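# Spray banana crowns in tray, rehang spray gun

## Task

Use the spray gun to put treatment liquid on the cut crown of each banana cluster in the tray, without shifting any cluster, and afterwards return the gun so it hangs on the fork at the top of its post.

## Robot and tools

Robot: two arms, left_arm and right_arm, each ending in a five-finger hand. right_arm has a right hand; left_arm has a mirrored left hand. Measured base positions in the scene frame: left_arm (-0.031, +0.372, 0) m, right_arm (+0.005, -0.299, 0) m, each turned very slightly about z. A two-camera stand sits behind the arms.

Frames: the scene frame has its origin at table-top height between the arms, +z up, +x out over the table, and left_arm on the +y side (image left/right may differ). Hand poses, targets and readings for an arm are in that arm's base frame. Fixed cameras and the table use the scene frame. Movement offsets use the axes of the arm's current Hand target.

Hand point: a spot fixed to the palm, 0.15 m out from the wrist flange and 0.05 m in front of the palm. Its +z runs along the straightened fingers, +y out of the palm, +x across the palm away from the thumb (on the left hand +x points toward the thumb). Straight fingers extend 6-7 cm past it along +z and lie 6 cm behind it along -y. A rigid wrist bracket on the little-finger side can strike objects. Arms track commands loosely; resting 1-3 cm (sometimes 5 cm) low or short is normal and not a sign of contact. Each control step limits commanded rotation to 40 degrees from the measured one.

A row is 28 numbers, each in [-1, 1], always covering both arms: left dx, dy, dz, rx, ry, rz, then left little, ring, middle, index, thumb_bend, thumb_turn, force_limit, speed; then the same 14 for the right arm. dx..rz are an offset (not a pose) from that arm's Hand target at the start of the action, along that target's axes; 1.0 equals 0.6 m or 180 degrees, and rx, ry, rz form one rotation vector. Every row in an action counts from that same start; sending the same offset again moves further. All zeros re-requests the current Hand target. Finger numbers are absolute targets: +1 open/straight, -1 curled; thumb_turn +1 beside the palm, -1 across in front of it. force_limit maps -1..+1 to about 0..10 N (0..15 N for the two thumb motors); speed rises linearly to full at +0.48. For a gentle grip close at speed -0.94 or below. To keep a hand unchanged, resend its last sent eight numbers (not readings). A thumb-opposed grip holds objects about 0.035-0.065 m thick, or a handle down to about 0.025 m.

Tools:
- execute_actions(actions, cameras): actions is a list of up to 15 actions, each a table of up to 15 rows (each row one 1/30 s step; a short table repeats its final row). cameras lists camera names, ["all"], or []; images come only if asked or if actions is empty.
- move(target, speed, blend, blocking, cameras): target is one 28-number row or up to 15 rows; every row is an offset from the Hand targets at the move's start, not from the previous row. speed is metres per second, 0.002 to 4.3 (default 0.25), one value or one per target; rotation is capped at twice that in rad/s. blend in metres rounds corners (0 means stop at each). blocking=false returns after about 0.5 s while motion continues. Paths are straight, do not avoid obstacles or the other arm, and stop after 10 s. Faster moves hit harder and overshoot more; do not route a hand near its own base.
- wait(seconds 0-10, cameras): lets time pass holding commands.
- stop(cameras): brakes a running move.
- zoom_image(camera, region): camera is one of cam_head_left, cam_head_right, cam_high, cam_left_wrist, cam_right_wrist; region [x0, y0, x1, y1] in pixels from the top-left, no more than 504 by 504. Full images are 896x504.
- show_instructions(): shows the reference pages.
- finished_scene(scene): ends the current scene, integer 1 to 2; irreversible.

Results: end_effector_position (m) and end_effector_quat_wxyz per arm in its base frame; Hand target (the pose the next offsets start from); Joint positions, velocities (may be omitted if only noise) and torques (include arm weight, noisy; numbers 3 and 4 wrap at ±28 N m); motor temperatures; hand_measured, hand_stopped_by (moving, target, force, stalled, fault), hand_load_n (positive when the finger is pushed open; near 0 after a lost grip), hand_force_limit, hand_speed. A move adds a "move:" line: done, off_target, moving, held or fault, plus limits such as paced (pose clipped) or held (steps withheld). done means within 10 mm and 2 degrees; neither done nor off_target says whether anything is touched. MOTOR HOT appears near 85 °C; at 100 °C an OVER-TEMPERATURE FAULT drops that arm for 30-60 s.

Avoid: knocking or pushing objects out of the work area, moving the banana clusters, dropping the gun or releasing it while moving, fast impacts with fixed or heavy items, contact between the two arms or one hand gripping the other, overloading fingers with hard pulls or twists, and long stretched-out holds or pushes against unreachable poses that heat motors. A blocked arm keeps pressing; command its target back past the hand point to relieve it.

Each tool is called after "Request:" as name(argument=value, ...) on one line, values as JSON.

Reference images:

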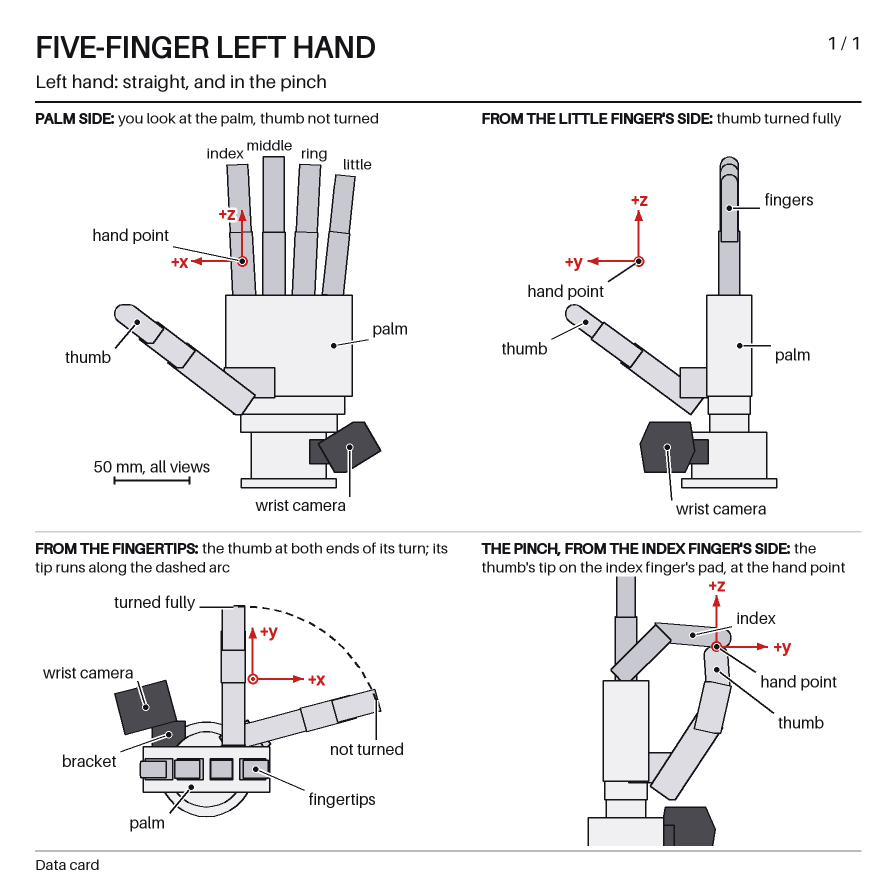

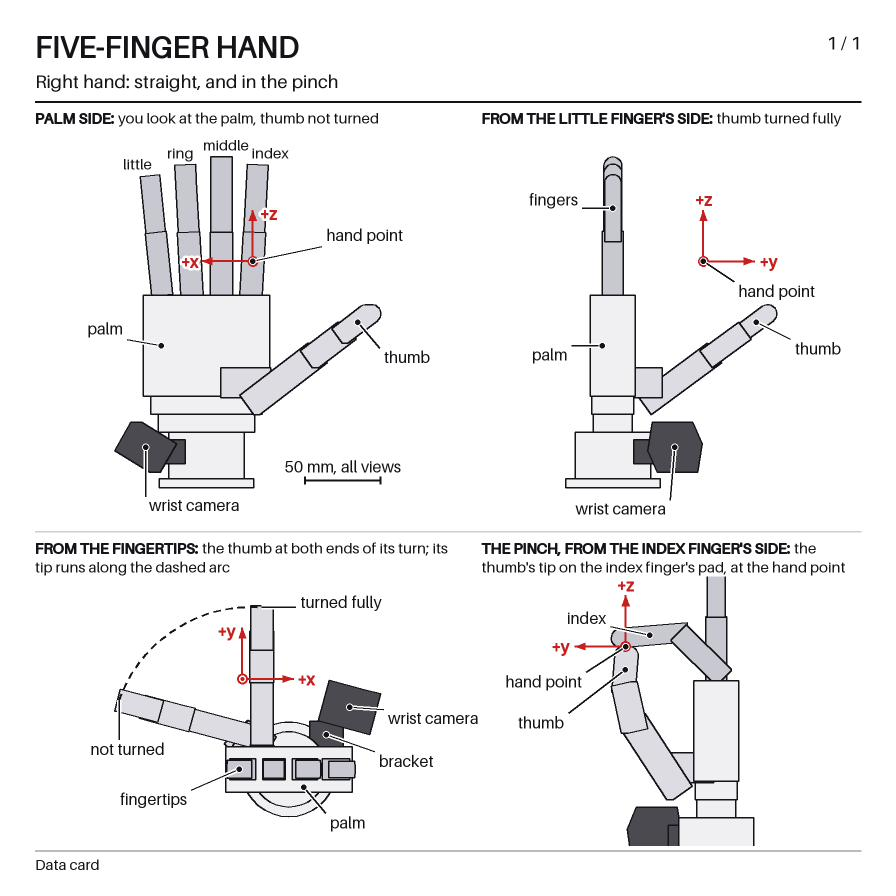

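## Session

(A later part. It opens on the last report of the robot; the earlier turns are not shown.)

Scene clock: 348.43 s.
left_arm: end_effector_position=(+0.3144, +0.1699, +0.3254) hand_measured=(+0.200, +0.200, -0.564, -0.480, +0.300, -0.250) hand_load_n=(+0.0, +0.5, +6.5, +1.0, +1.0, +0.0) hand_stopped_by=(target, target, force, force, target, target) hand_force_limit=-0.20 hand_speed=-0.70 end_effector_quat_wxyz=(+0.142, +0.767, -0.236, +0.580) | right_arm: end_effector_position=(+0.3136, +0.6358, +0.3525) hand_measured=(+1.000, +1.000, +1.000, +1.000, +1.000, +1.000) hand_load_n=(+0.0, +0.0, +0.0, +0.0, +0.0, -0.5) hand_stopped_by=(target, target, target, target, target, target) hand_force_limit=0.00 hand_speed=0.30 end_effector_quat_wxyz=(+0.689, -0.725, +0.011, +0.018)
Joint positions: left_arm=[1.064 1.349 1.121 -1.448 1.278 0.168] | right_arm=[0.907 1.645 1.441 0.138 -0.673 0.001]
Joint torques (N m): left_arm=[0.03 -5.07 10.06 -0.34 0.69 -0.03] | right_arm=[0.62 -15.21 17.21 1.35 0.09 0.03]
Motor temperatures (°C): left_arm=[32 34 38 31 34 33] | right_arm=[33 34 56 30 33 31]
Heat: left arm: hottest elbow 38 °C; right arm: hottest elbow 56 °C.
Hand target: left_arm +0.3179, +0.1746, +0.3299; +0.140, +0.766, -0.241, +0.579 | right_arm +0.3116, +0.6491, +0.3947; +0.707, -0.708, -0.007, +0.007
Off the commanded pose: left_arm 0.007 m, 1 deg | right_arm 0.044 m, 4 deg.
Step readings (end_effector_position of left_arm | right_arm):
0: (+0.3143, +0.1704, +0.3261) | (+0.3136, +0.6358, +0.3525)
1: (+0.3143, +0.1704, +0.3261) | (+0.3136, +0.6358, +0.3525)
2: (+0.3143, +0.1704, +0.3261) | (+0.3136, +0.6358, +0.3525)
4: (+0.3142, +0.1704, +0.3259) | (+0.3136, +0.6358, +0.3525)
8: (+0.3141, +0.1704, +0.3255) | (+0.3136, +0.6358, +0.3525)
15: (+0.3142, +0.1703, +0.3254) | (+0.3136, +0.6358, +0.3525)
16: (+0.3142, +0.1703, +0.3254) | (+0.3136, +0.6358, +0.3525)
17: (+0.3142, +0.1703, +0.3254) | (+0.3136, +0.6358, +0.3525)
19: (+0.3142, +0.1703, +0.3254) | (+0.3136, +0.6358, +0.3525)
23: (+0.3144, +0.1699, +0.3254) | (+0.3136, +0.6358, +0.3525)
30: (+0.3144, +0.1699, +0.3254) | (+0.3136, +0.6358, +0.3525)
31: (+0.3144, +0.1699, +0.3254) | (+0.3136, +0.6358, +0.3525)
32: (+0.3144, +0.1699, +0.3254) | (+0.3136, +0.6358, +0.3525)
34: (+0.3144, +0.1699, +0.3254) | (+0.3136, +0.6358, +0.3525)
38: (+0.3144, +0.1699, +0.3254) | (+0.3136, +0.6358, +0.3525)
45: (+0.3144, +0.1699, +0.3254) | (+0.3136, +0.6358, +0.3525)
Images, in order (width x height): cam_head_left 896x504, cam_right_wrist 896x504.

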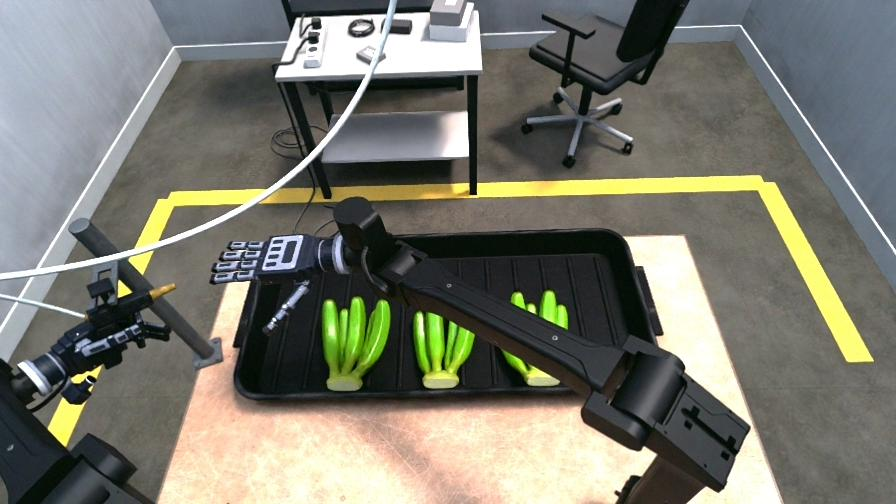

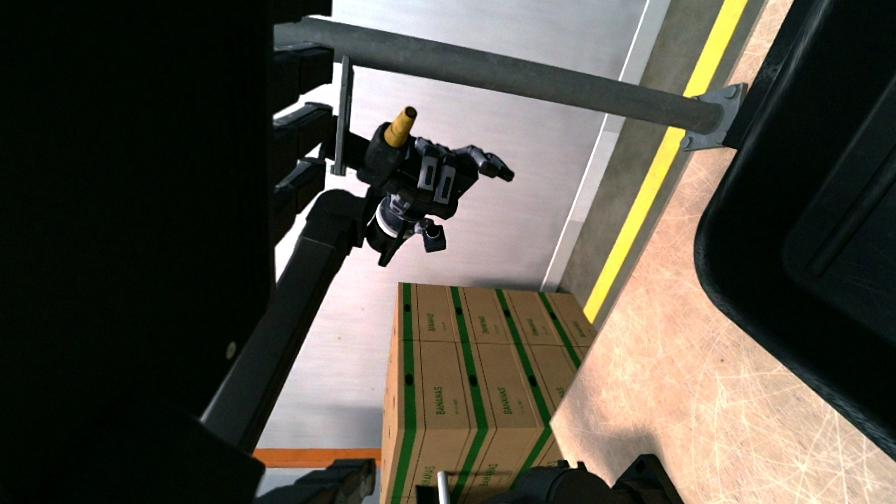

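Request:
execute_actions(actions=[[[0,0,0,0,0,0,0.2,0.2,0.9,0.9,0.5,-0.25,0.0,0.2,0,0,0,0,0,0,1,1,1,1,1,1,0,0.3]],[[0,0,0,0,0,0,0.9,0.9,0.9,0.9,0.5,0.0,0.0,0.2,0,0,0,0,0,0,1,1,1,1,1,1,0,0.3]],[[0,0,0,0,0,0,0.9,0.9,0.9,0.9,0.5,0.0,0.0,0.2,0,0,0,0,0,0,1,1,1,1,1,1,0,0.3]]], cameras=["cam_head_left","cam_right_wrist","cam_high"])

Request:
zoom_image(camera="cam_right_wrist", region=[360, 80, 520, 240])

Request:
zoom_image(camera="cam_head_left", region=[70, 260, 170, 360])

Request:
zoom_image(camera="cam_high", region=[730, 80, 870, 220])

Scene clock: 351.47 s.
left_arm: end_effector_position=(+0.3143, +0.1699, +0.3252) hand_measured=(+0.900, +0.900, +0.900, +0.900, +0.500, +0.000) hand_load_n=(+0.0, +0.0, +0.0, +0.0, +0.0, +0.0) hand_stopped_by=(target, target, target, target, target, target) hand_force_limit=0.00 hand_speed=0.20 end_effector_quat_wxyz=(+0.142, +0.767, -0.236, +0.579) | right_arm: end_effector_position=(+0.3136, +0.6358, +0.3525) hand_measured=(+1.000, +1.000, +1.000, +1.000, +1.000, +1.000) hand_load_n=(+0.0, -0.5, +0.0, +0.0, +0.0, +0.0) hand_stopped_by=(target, target, target, target, target, target) hand_force_limit=0.00 hand_speed=0.30 end_effector_quat_wxyz=(+0.689, -0.725, +0.011, +0.018)
Joint positions: left_arm=[1.064 1.349 1.121 -1.448 1.276 0.168] | right_arm=[0.907 1.645 1.441 0.138 -0.673 0.001]
Joint torques (N m): left_arm=[0.03 -5.07 10.06 -0.31 0.75 -0.02] | right_arm=[0.62 -15.21 17.21 1.35 0.09 0.03]
Motor temperatures (°C): left_arm=[32 34 38 31 34 33] | right_arm=[33 34 56 30 33 31]
Heat: left arm: hottest elbow 38 °C; right arm: hottest elbow 56 °C.
Hand target: left_arm +0.3179, +0.1746, +0.3299; +0.140, +0.766, -0.241, +0.579 | right_arm +0.3116, +0.6491, +0.3947; +0.707, -0.708, -0.007, +0.007
Off the commanded pose: left_arm 0.008 m, 1 deg | right_arm 0.044 m, 4 deg.
Step readings (end_effector_position of left_arm | right_arm):
0: (+0.3144, +0.1699, +0.3254) | (+0.3136, +0.6358, +0.3525)
1: (+0.3144, +0.1699, +0.3254) | (+0.3136, +0.6358, +0.3525)
2: (+0.3144, +0.1699, +0.3254) | (+0.3136, +0.6358, +0.3525)
4: (+0.3143, +0.1699, +0.3253) | (+0.3136, +0.6358, +0.3525)
8: (+0.3143, +0.1699, +0.3252) | (+0.3136, +0.6358, +0.3525)
15: (+0.3143, +0.1699, +0.3252) | (+0.3136, +0.6358, +0.3525)
16: (+0.3143, +0.1699, +0.3252) | (+0.3136, +0.6358, +0.3525)
17: (+0.3143, +0.1699, +0.3252) | (+0.3136, +0.6358, +0.3525)
19: (+0.3143, +0.1699, +0.3252) | (+0.3136, +0.6358, +0.3525)
23: (+0.3143, +0.1699, +0.3252) | (+0.3136, +0.6358, +0.3525)
30: (+0.3143, +0.1699, +0.3252) | (+0.3136, +0.6358, +0.3525)
31: (+0.3143, +0.1699, +0.3252) | (+0.3136, +0.6358, +0.3525)
32: (+0.3143, +0.1699, +0.3252) | (+0.3136, +0.6358, +0.3525)
34: (+0.3143, +0.1699, +0.3252) | (+0.3136, +0.6358, +0.3525)
38: (+0.3143, +0.1699, +0.3252) | (+0.3136, +0.6358, +0.3525)
45: (+0.3143, +0.1699, +0.3252) | (+0.3136, +0.6358, +0.3525)
Images, in order (width x height): cam_head_left 896x504, cam_high 896x504, cam_right_wrist 896x504.

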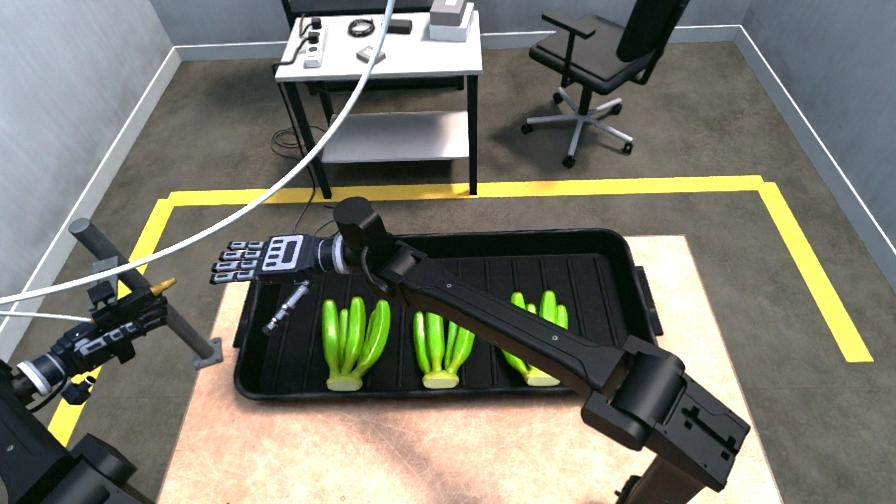

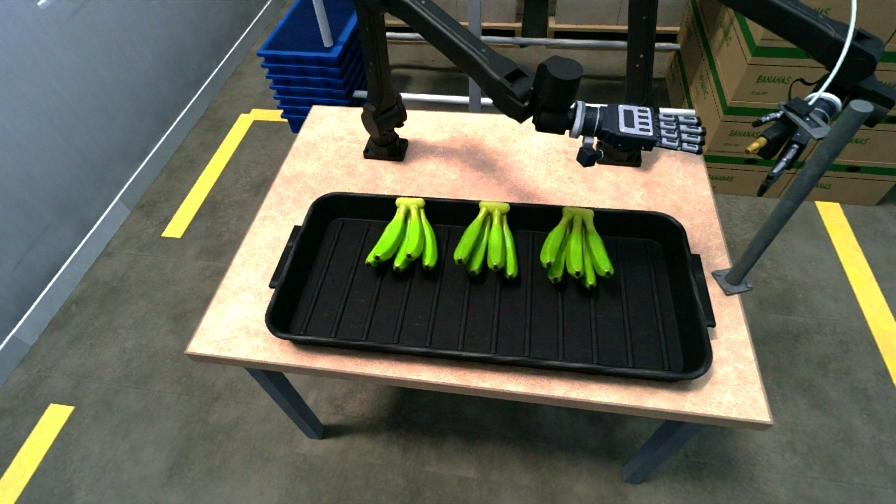

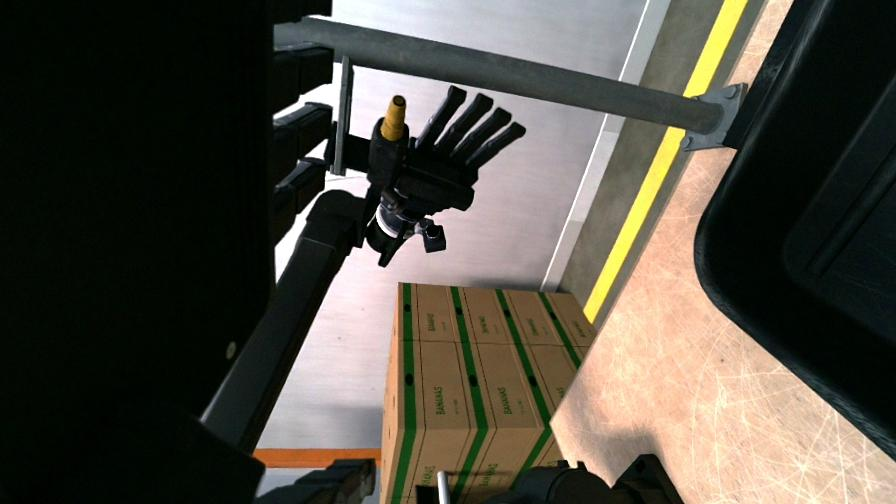

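Scaled by 3.150 from the camera's 896x504 image, which has a finer 1280x720 frame.

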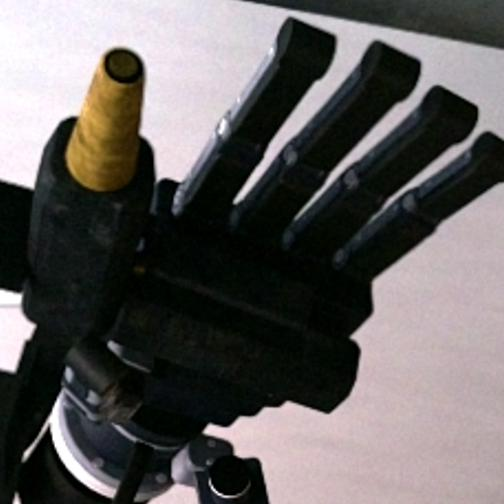

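Scaled by 5.040 from the camera's 896x504 image, which has a finer 1280x720 frame.

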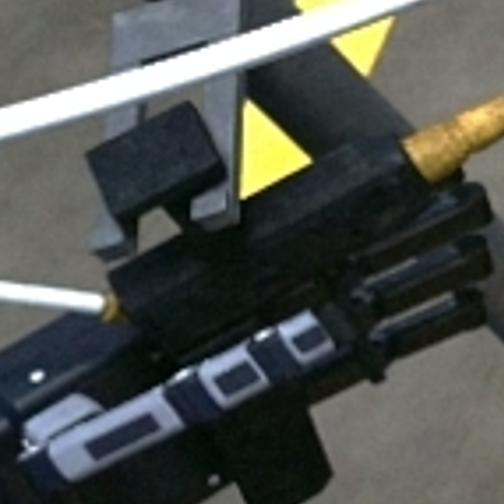

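Scaled by 3.600 from the camera's 896x504 image, which has a finer 1280x720 frame.

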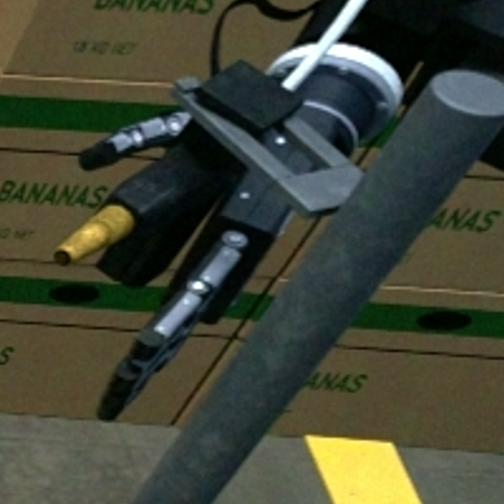

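Request:
move(target=[0.0128,-0.0009,-0.0039,0,0,0,0.9,0.9,0.9,0.9,0.5,0.0,0.0,0.2,0,0,0,0,0,0,1,1,1,1,1,1,0,0.3], speed=0.05)

Scene clock: 353.20 s.
left_arm: end_effector_position=(+0.3138, +0.1691, +0.3283) hand_measured=(+0.900, +0.900, +0.900, +0.900, +0.500, +0.000) hand_load_n=(+0.0, +0.0, +0.0, +0.0, +0.0, +0.0) hand_stopped_by=(target, target, target, target, target, target) hand_force_limit=0.00 hand_speed=0.20 end_effector_quat_wxyz=(+0.148, +0.769, -0.232, +0.578) | right_arm: end_effector_position=(+0.3136, +0.6358, +0.3525) hand_measured=(+1.000, +1.000, +1.000, +1.000, +1.000, +1.000) hand_load_n=(+0.0, +0.0, +0.0, +0.0, +0.0, +0.0) hand_stopped_by=(target, target, target, target, target, target) hand_force_limit=0.00 hand_speed=0.30 end_effector_quat_wxyz=(+0.689, -0.725, +0.011, +0.018)
Joint positions: left_arm=[1.064 1.349 1.127 -1.468 1.276 0.168] | right_arm=[0.907 1.645 1.441 0.138 -0.673 0.001]
Joint torques (N m): left_arm=[0.03 -5.42 10.91 -0.2 0.78 -0.01] | right_arm=[0.62 -15.27 17.21 1.35 0.09 0.03]
Motor temperatures (°C): left_arm=[32 34 38 31 34 33] | right_arm=[33 34 56 30 33 31]
Heat: left arm: hottest elbow 38 °C; right arm: hottest elbow 56 °C.
Hand target: left_arm +0.3179, +0.1746, +0.3379; +0.140, +0.766, -0.241, +0.579 | right_arm +0.3116, +0.6491, +0.3947; +0.707, -0.708, -0.007, +0.007
Off the commanded pose: left_arm 0.012 m, 1 deg | right_arm 0.044 m, 4 deg.
move: off_target (left_arm, right_arm)

Request:
move(target=[0.0096,-0.0006,-0.0029,0,0,0,0.9,0.9,0.9,0.9,-0.2,0.0,0.2,-0.5,0,0,0,0,0,0,1,1,1,1,1,1,0,0.3], speed=0.05)

Request:
execute_actions(actions=[[[0,0,0,0,0,0,0.9,0.9,0.9,0.9,-0.7,0.0,0.2,-0.5,0,0,0,0,0,0,1,1,1,1,1,1,0,0.3]],[[0,0,0,0,0,0,0.9,0.9,0.9,0.9,-0.7,0.0,0.2,-0.5,0,0,0,0,0,0,1,1,1,1,1,1,0,0.3]]], cameras=["cam_head_left","cam_right_wrist","cam_high"])

Request:
zoom_image(camera="cam_right_wrist", region=[360, 80, 520, 240])

Request:
zoom_image(camera="cam_head_left", region=[70, 260, 170, 360])

Request:
zoom_image(camera="cam_high", region=[730, 80, 870, 220])

Scene clock: 354.63 s.
left_arm: end_effector_position=(+0.3139, +0.1693, +0.3330) hand_measured=(+0.900, +0.900, +0.900, +0.900, -0.058, +0.000) hand_load_n=(+0.0, +0.0, +0.0, +0.0, +12.0, -4.0) hand_stopped_by=(target, target, target, target, force, target) hand_force_limit=0.20 hand_speed=-0.50 end_effector_quat_wxyz=(+0.150, +0.769, -0.230, +0.577) | right_arm: end_effector_position=(+0.3136, +0.6358, +0.3525) hand_measured=(+1.000, +1.000, +1.000, +1.000, +1.000, +1.000) hand_load_n=(+0.0, -0.5, -0.5, +0.0, +0.0, -0.5) hand_stopped_by=(target, target, target, target, target, target) hand_force_limit=0.00 hand_speed=0.30 end_effector_quat_wxyz=(+0.689, -0.725, +0.011, +0.018)
Joint positions: left_arm=[1.064 1.349 1.139 -1.486 1.275 0.168] | right_arm=[0.907 1.645 1.441 0.138 -0.673 0.001]
Joint torques (N m): left_arm=[0.09 -5.66 11.03 -0.35 0.8 -0.01] | right_arm=[0.62 -15.27 17.21 1.35 0.09 0.03]
Motor temperatures (°C): left_arm=[32 34 39 31 34 33] | right_arm=[33 34 56 30 33 31]
Heat: left arm: hottest elbow 39 °C; right arm: hottest elbow 56 °C.
Hand target: left_arm +0.3179, +0.1746, +0.3440; +0.140, +0.766, -0.241, +0.579 | right_arm +0.3116, +0.6491, +0.3947; +0.707, -0.708, -0.007, +0.007
Off the commanded pose: left_arm 0.013 m, 2 deg | right_arm 0.044 m, 4 deg.
move: off_target (left_arm, right_arm)

Scene clock: 355.83 s.
left_arm: end_effector_position=(+0.3139, +0.1693, +0.3330) hand_measured=(+0.900, +0.900, +0.900, +0.900, -0.058, +0.000) hand_load_n=(+0.0, +0.0, +0.0, +0.0, +12.0, -4.0) hand_stopped_by=(target, target, target, target, force, target) hand_force_limit=0.20 hand_speed=-0.50 end_effector_quat_wxyz=(+0.150, +0.769, -0.230, +0.577) | right_arm: end_effector_position=(+0.3136, +0.6358, +0.3525) hand_measured=(+1.000, +1.000, +1.000, +1.000, +1.000, +1.000) hand_load_n=(+0.0, -0.5, +0.0, +0.0, +0.0, +0.0) hand_stopped_by=(target, target, target, target, target, target) hand_force_limit=0.00 hand_speed=0.30 end_effector_quat_wxyz=(+0.689, -0.725, +0.011, +0.018)
Joint positions: left_arm=[1.064 1.349 1.139 -1.486 1.275 0.168] | right_arm=[0.907 1.645 1.441 0.138 -0.673 0.001]
Joint torques (N m): left_arm=[0.09 -5.71 11.04 -0.34 0.81 -0.01] | right_arm=[0.62 -15.21 17.21 1.35 0.09 0.03]
Motor temperatures (°C): left_arm=[32 34 39 31 34 33] | right_arm=[33 34 56 30 33 31]
Heat: left arm: hottest elbow 39 °C; right arm: hottest elbow 56 °C.
Hand target: left_arm +0.3179, +0.1746, +0.3440; +0.140, +0.766, -0.241, +0.579 | right_arm +0.3116, +0.6491, +0.3947; +0.707, -0.708, -0.007, +0.007
Off the commanded pose: left_arm 0.013 m, 2 deg | right_arm 0.044 m, 4 deg.
Step readings (end_effector_position of left_arm | right_arm):
0: (+0.3139, +0.1693, +0.3330) | (+0.3136, +0.6358, +0.3525)
1: (+0.3139, +0.1693, +0.3330) | (+0.3136, +0.6358, +0.3525)
2: (+0.3139, +0.1693, +0.3330) | (+0.3136, +0.6358, +0.3525)
4: (+0.3139, +0.1693, +0.3330) | (+0.3136, +0.6358, +0.3525)
8: (+0.3139, +0.1693, +0.3330) | (+0.3136, +0.6358, +0.3525)
15: (+0.3139, +0.1693, +0.3330) | (+0.3136, +0.6358, +0.3525)
16: (+0.3139, +0.1693, +0.3330) | (+0.3136, +0.6358, +0.3525)
17: (+0.3139, +0.1693, +0.3330) | (+0.3136, +0.6358, +0.3525)
19: (+0.3139, +0.1693, +0.3330) | (+0.3136, +0.6358, +0.3525)
23: (+0.3139, +0.1693, +0.3330) | (+0.3136, +0.6358, +0.3525)
30: (+0.3139, +0.1693, +0.3330) | (+0.3136, +0.6358, +0.3525)
Images, in order (width x height): cam_head_left 896x504, cam_high 896x504, cam_right_wrist 896x504.

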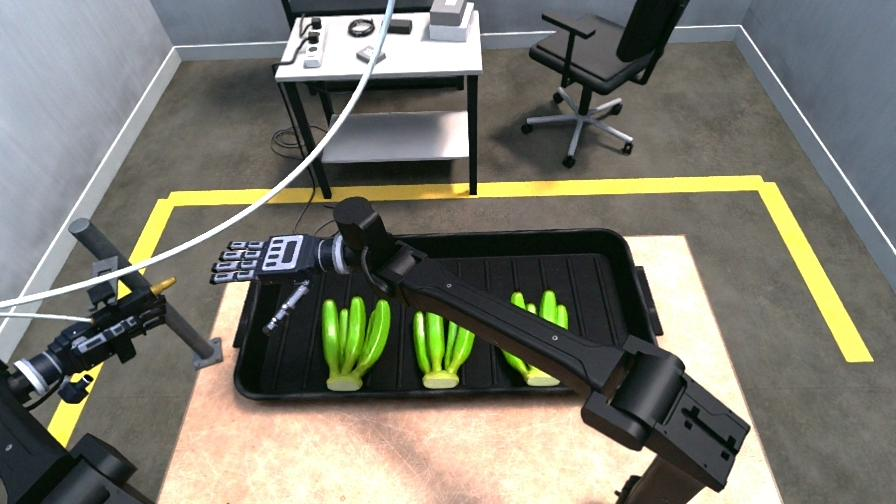

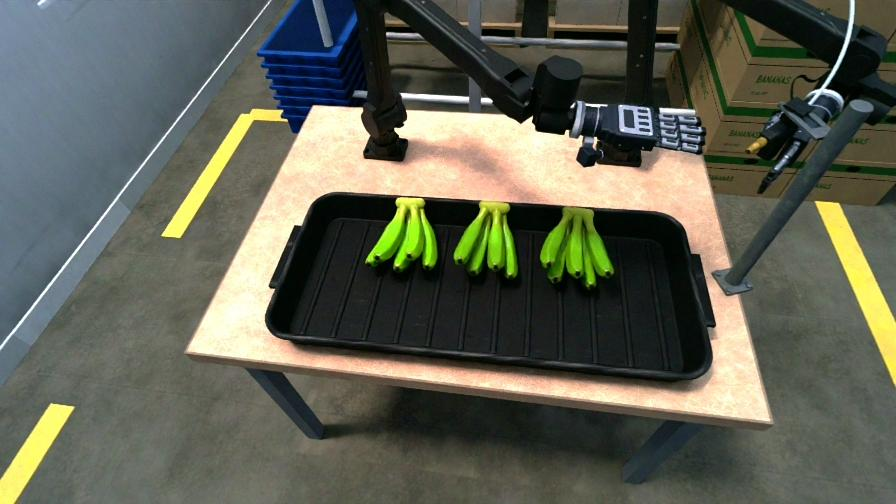

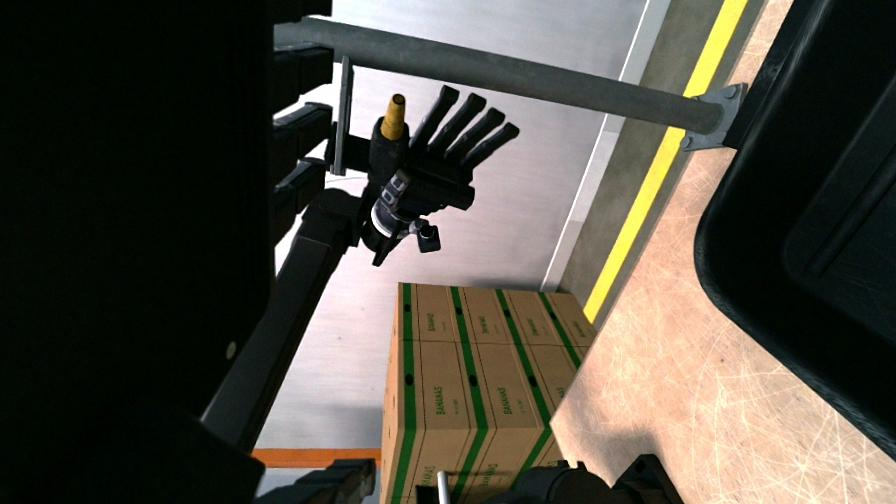

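Scaled by 3.150 from the camera's 896x504 image, which has a finer 1280x720 frame.

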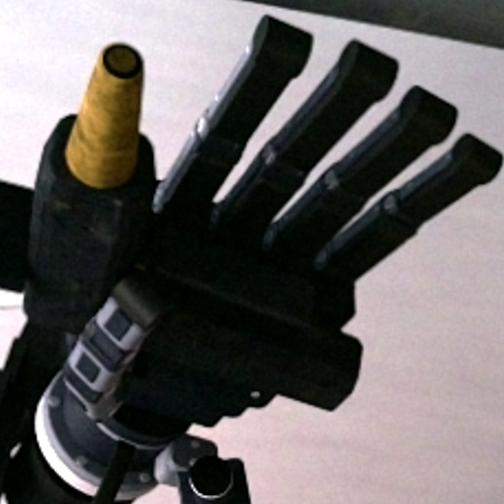

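Scaled by 5.040 from the camera's 896x504 image, which has a finer 1280x720 frame.

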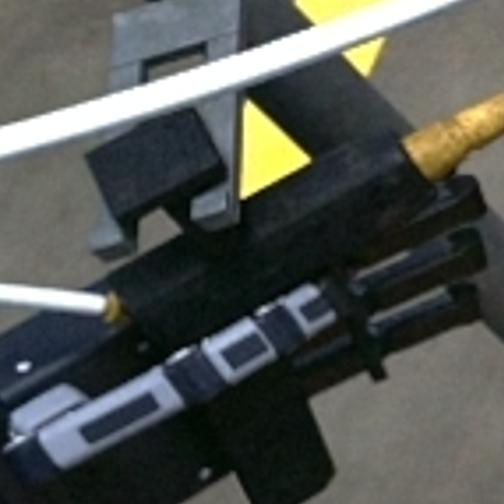

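Scaled by 3.600 from the camera's 896x504 image, which has a finer 1280x720 frame.

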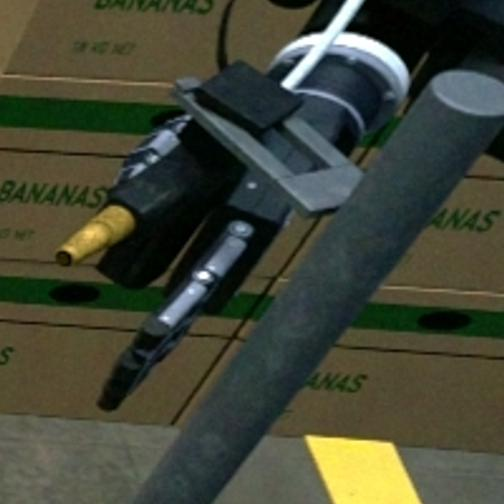

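Request:
execute_actions(actions=[[[0,0,0,0,0,0,0.9,0.9,-0.7,-0.7,-0.7,0.0,-0.6,-0.5,0,0,0,0,0,0,1,1,1,1,1,1,0,0.3]],[[0,0,0,0,0,0,0.9,0.9,-0.7,-0.7,-0.7,0.0,-0.6,-0.7,0,0,0,0,0,0,1,1,1,1,1,1,0,0.3]],[[0,0,0,0,0,0,0.9,0.9,-0.7,-0.7,-0.7,0.0,-0.6,-0.7,0,0,0,0,0,0,1,1,1,1,1,1,0,0.3]]], cameras=["cam_head_left","cam_right_wrist","cam_high"])

Request:
zoom_image(camera="cam_right_wrist", region=[360, 80, 520, 240])

Request:
zoom_image(camera="cam_head_left", region=[70, 260, 170, 360])

Request:
zoom_image(camera="cam_high", region=[730, 80, 870, 220])

Scene clock: 357.80 s.
left_arm: end_effector_position=(+0.3138, +0.1692, +0.3328) hand_measured=(+0.900, +0.900, -0.084, -0.082, -0.056, +0.000) hand_load_n=(+0.0, +0.0, +2.0, +3.0, +12.5, -4.5) hand_stopped_by=(target, target, force, force, force, target) hand_force_limit=-0.60 hand_speed=-0.70 end_effector_quat_wxyz=(+0.149, +0.769, -0.231, +0.577) | right_arm: end_effector_position=(+0.3136, +0.6358, +0.3525) hand_measured=(+1.000, +1.000, +1.000, +1.000, +1.000, +1.000) hand_load_n=(+0.0, +0.0, +0.0, +0.0, +0.0, +0.0) hand_stopped_by=(target, target, target, target, target, target) hand_force_limit=0.00 hand_speed=0.30 end_effector_quat_wxyz=(+0.689, -0.725, +0.011, +0.018)
Joint positions: left_arm=[1.064 1.349 1.139 -1.486 1.275 0.17] | right_arm=[0.907 1.645 1.441 0.138 -0.673 0.001]
Joint torques (N m): left_arm=[0.03 -5.71 11.04 -0.36 0.8 -0.04] | right_arm=[0.62 -15.21 17.21 1.35 0.09 0.03]
Motor temperatures (°C): left_arm=[32 34 39 31 34 33] | right_arm=[33 34 56 30 33 31]
Heat: left arm: hottest elbow 39 °C; right arm: hottest elbow 56 °C.
Hand target: left_arm +0.3179, +0.1746, +0.3440; +0.140, +0.766, -0.241, +0.579 | right_arm +0.3116, +0.6491, +0.3947; +0.707, -0.708, -0.007, +0.007
Off the commanded pose: left_arm 0.013 m, 2 deg | right_arm 0.044 m, 4 deg.
Step readings (end_effector_position of left_arm | right_arm):
0: (+0.3139, +0.1693, +0.3330) | (+0.3136, +0.6358, +0.3525)
1: (+0.3139, +0.1693, +0.3330) | (+0.3136, +0.6358, +0.3525)
2: (+0.3139, +0.1693, +0.3330) | (+0.3136, +0.6358, +0.3525)
4: (+0.3139, +0.1693, +0.3330) | (+0.3136, +0.6358, +0.3525)
8: (+0.3139, +0.1693, +0.3330) | (+0.3136, +0.6358, +0.3525)
15: (+0.3139, +0.1693, +0.3330) | (+0.3136, +0.6358, +0.3525)
16: (+0.3139, +0.1693, +0.3330) | (+0.3136, +0.6358, +0.3525)
17: (+0.3139, +0.1693, +0.3330) | (+0.3136, +0.6358, +0.3525)
19: (+0.3139, +0.1693, +0.3330) | (+0.3136, +0.6358, +0.3525)
23: (+0.3139, +0.1693, +0.3330) | (+0.3136, +0.6358, +0.3525)
30: (+0.3139, +0.1693, +0.3329) | (+0.3136, +0.6358, +0.3525)
31: (+0.3138, +0.1693, +0.3329) | (+0.3136, +0.6358, +0.3525)
32: (+0.3138, +0.1692, +0.3328) | (+0.3136, +0.6358, +0.3525)
34: (+0.3138, +0.1692, +0.3328) | (+0.3136, +0.6358, +0.3525)
38: (+0.3138, +0.1692, +0.3328) | (+0.3136, +0.6358, +0.3525)
45: (+0.3138, +0.1692, +0.3328) | (+0.3136, +0.6358, +0.3525)
Images, in order (width x height): cam_head_left 896x504, cam_high 896x504, cam_right_wrist 896x504.

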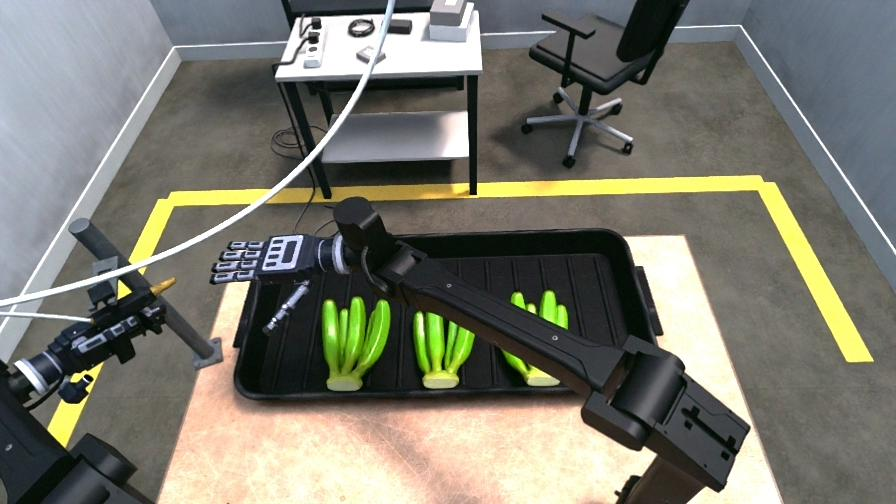

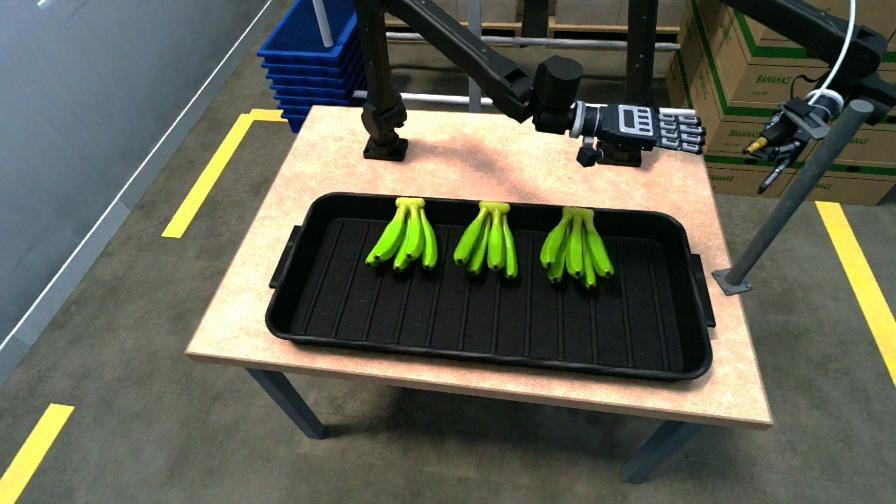

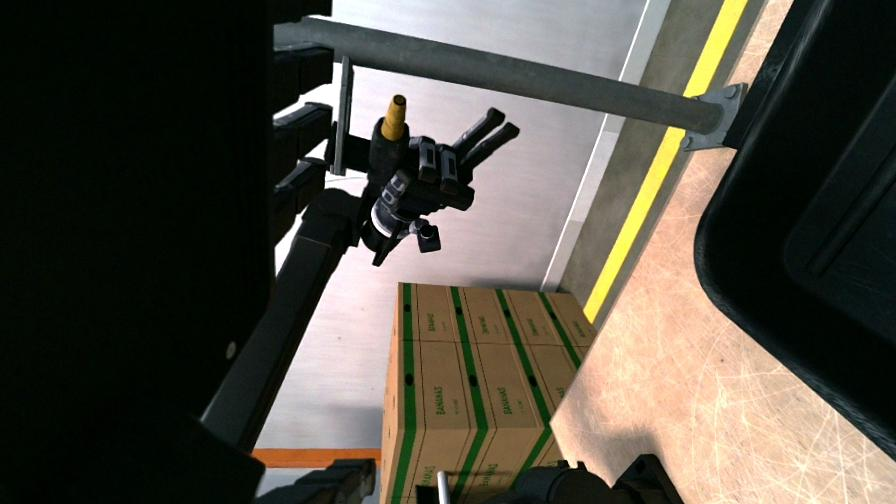

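Scaled by 3.150 from the camera's 896x504 image, which has a finer 1280x720 frame.

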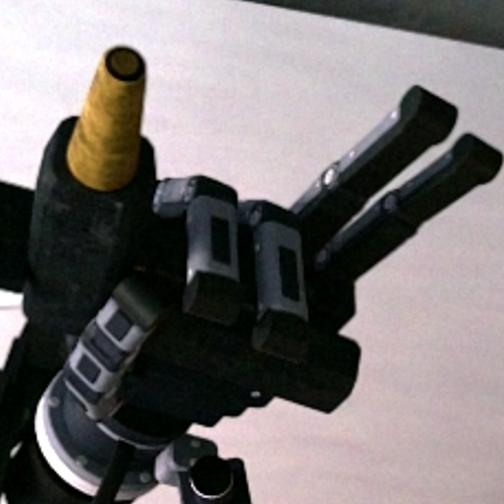

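Scaled by 5.040 from the camera's 896x504 image, which has a finer 1280x720 frame.

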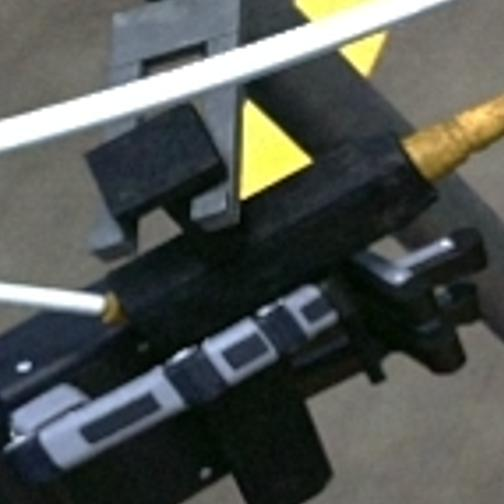

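Scaled by 3.600 from the camera's 896x504 image, which has a finer 1280x720 frame.

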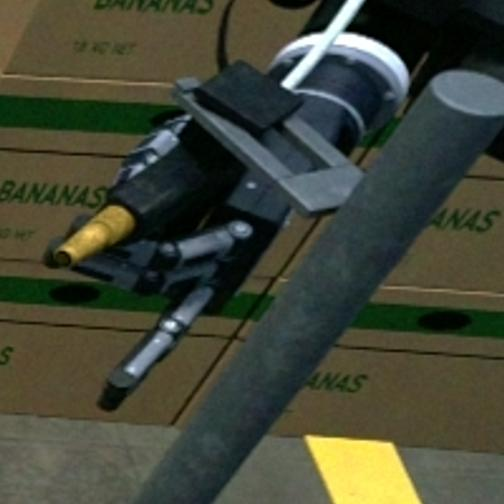

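Request:
execute_actions(actions=[[[0,0,0,0,0,0,0.9,0.9,-0.75,-0.75,-0.7,0.0,0.0,-0.5,0,0,0,0,0,0,1,1,1,1,1,1,0,0.3]],[[0,0,0,0,0,0,0.9,0.9,-0.75,-0.75,-0.7,0.0,0.0,-0.5,0,0,0,0,0,0,1,1,1,1,1,1,0,0.3]]], cameras=["cam_head_left","cam_right_wrist","cam_high"])

Request:
zoom_image(camera="cam_right_wrist", region=[360, 80, 520, 240])

Request:
zoom_image(camera="cam_head_left", region=[70, 260, 170, 360])

Request:
zoom_image(camera="cam_high", region=[730, 80, 870, 220])

Scene clock: 359.43 s.
left_arm: end_effector_position=(+0.3138, +0.1688, +0.3325) hand_measured=(+0.900, +0.900, -0.214, -0.170, -0.056, +0.000) hand_load_n=(+0.0, +0.0, +7.0, +1.0, +15.5, -5.5) hand_stopped_by=(target, target, force, force, force, target) hand_force_limit=0.00 hand_speed=-0.50 end_effector_quat_wxyz=(+0.147, +0.768, -0.235, +0.578) | right_arm: end_effector_position=(+0.3136, +0.6358, +0.3525) hand_measured=(+1.000, +1.000, +1.000, +1.000, +1.000, +1.000) hand_load_n=(+0.0, +0.0, +0.0, -0.5, +0.0, +0.0) hand_stopped_by=(target, target, target, target, target, target) hand_force_limit=0.00 hand_speed=0.30 end_effector_quat_wxyz=(+0.689, -0.725, +0.011, +0.018)
Joint positions: left_arm=[1.063 1.349 1.139 -1.486 1.276 0.178] | right_arm=[0.907 1.645 1.441 0.138 -0.673 0.001]
Joint torques (N m): left_arm=[0.15 -5.6 11.04 -0.35 0.77 -0.12] | right_arm=[0.62 -15.27 17.21 1.36 0.1 0.03]
Motor temperatures (°C): left_arm=[32 34 39 31 34 33] | right_arm=[33 34 56 30 33 31]
Heat: left arm: hottest elbow 39 °C; right arm: hottest elbow 56 °C.
Hand target: left_arm +0.3179, +0.1746, +0.3440; +0.140, +0.766, -0.241, +0.579 | right_arm +0.3116, +0.6491, +0.3947; +0.707, -0.708, -0.007, +0.007
Off the commanded pose: left_arm 0.014 m, 1 deg | right_arm 0.044 m, 4 deg.
Step readings (end_effector_position of left_arm | right_arm):
0: (+0.3138, +0.1692, +0.3328) | (+0.3136, +0.6358, +0.3525)
1: (+0.3138, +0.1692, +0.3328) | (+0.3136, +0.6358, +0.3525)
2: (+0.3138, +0.1692, +0.3328) | (+0.3136, +0.6358, +0.3525)
4: (+0.3137, +0.1692, +0.3326) | (+0.3136, +0.6358, +0.3525)
8: (+0.3138, +0.1688, +0.3325) | (+0.3136, +0.6358, +0.3525)
15: (+0.3138, +0.1688, +0.3325) | (+0.3136, +0.6358, +0.3525)
16: (+0.3138, +0.1688, +0.3325) | (+0.3136, +0.6358, +0.3525)
17: (+0.3138, +0.1688, +0.3325) | (+0.3136, +0.6358, +0.3525)
19: (+0.3138, +0.1688, +0.3325) | (+0.3136, +0.6358, +0.3525)
23: (+0.3138, +0.1688, +0.3325) | (+0.3136, +0.6358, +0.3525)
30: (+0.3138, +0.1688, +0.3325) | (+0.3136, +0.6358, +0.3525)
Images, in order (width x height): cam_head_left 896x504, cam_high 896x504, cam_right_wrist 896x504.

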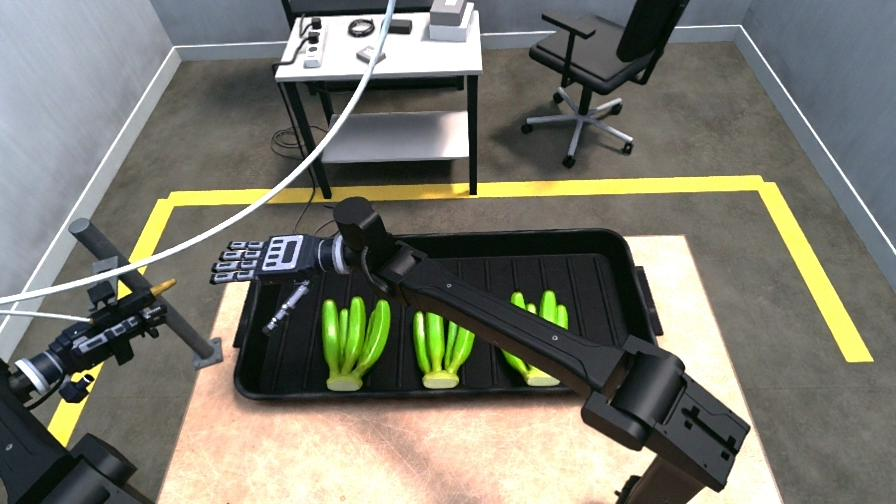

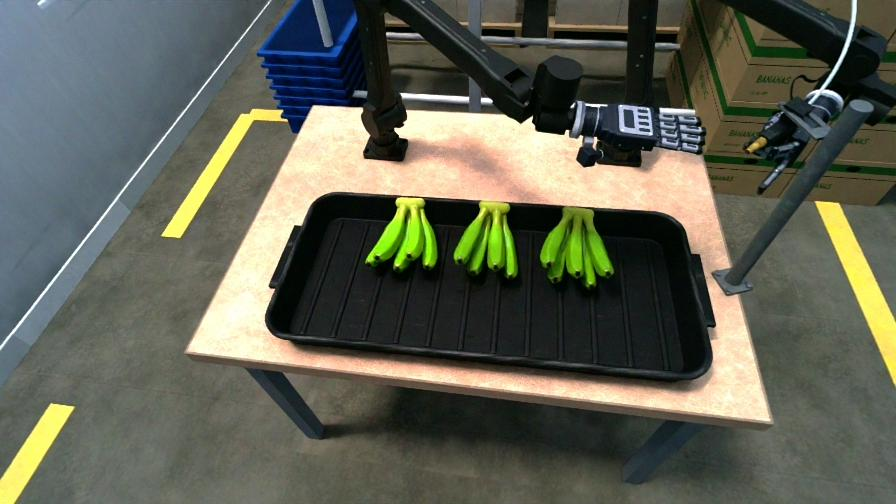

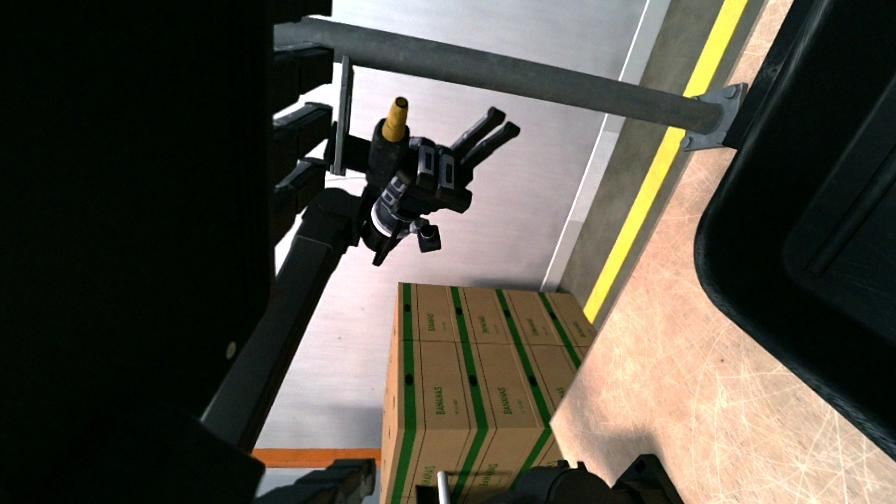

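Scaled by 3.150 from the camera's 896x504 image, which has a finer 1280x720 frame.

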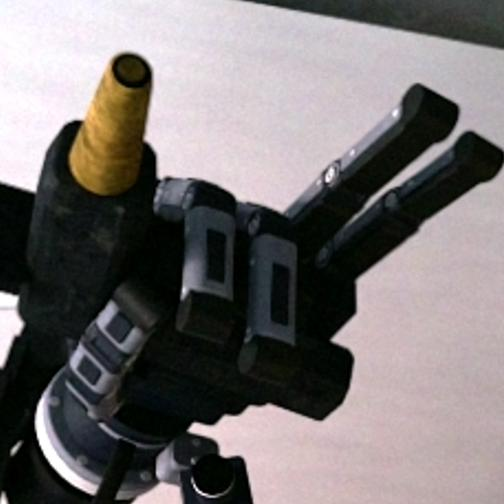

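Scaled by 5.040 from the camera's 896x504 image, which has a finer 1280x720 frame.

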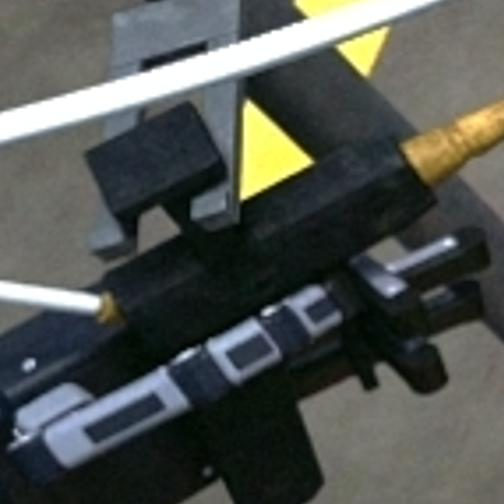

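Scaled by 3.600 from the camera's 896x504 image, which has a finer 1280x720 frame.

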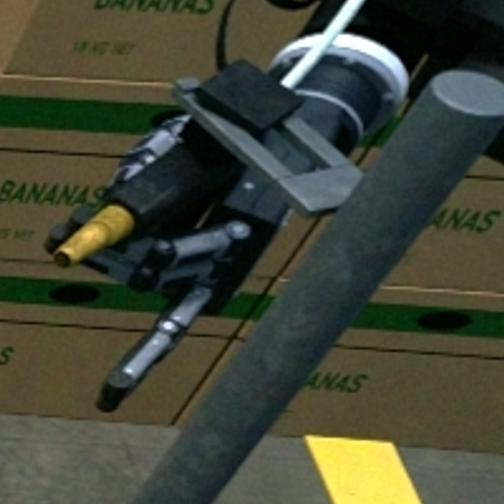

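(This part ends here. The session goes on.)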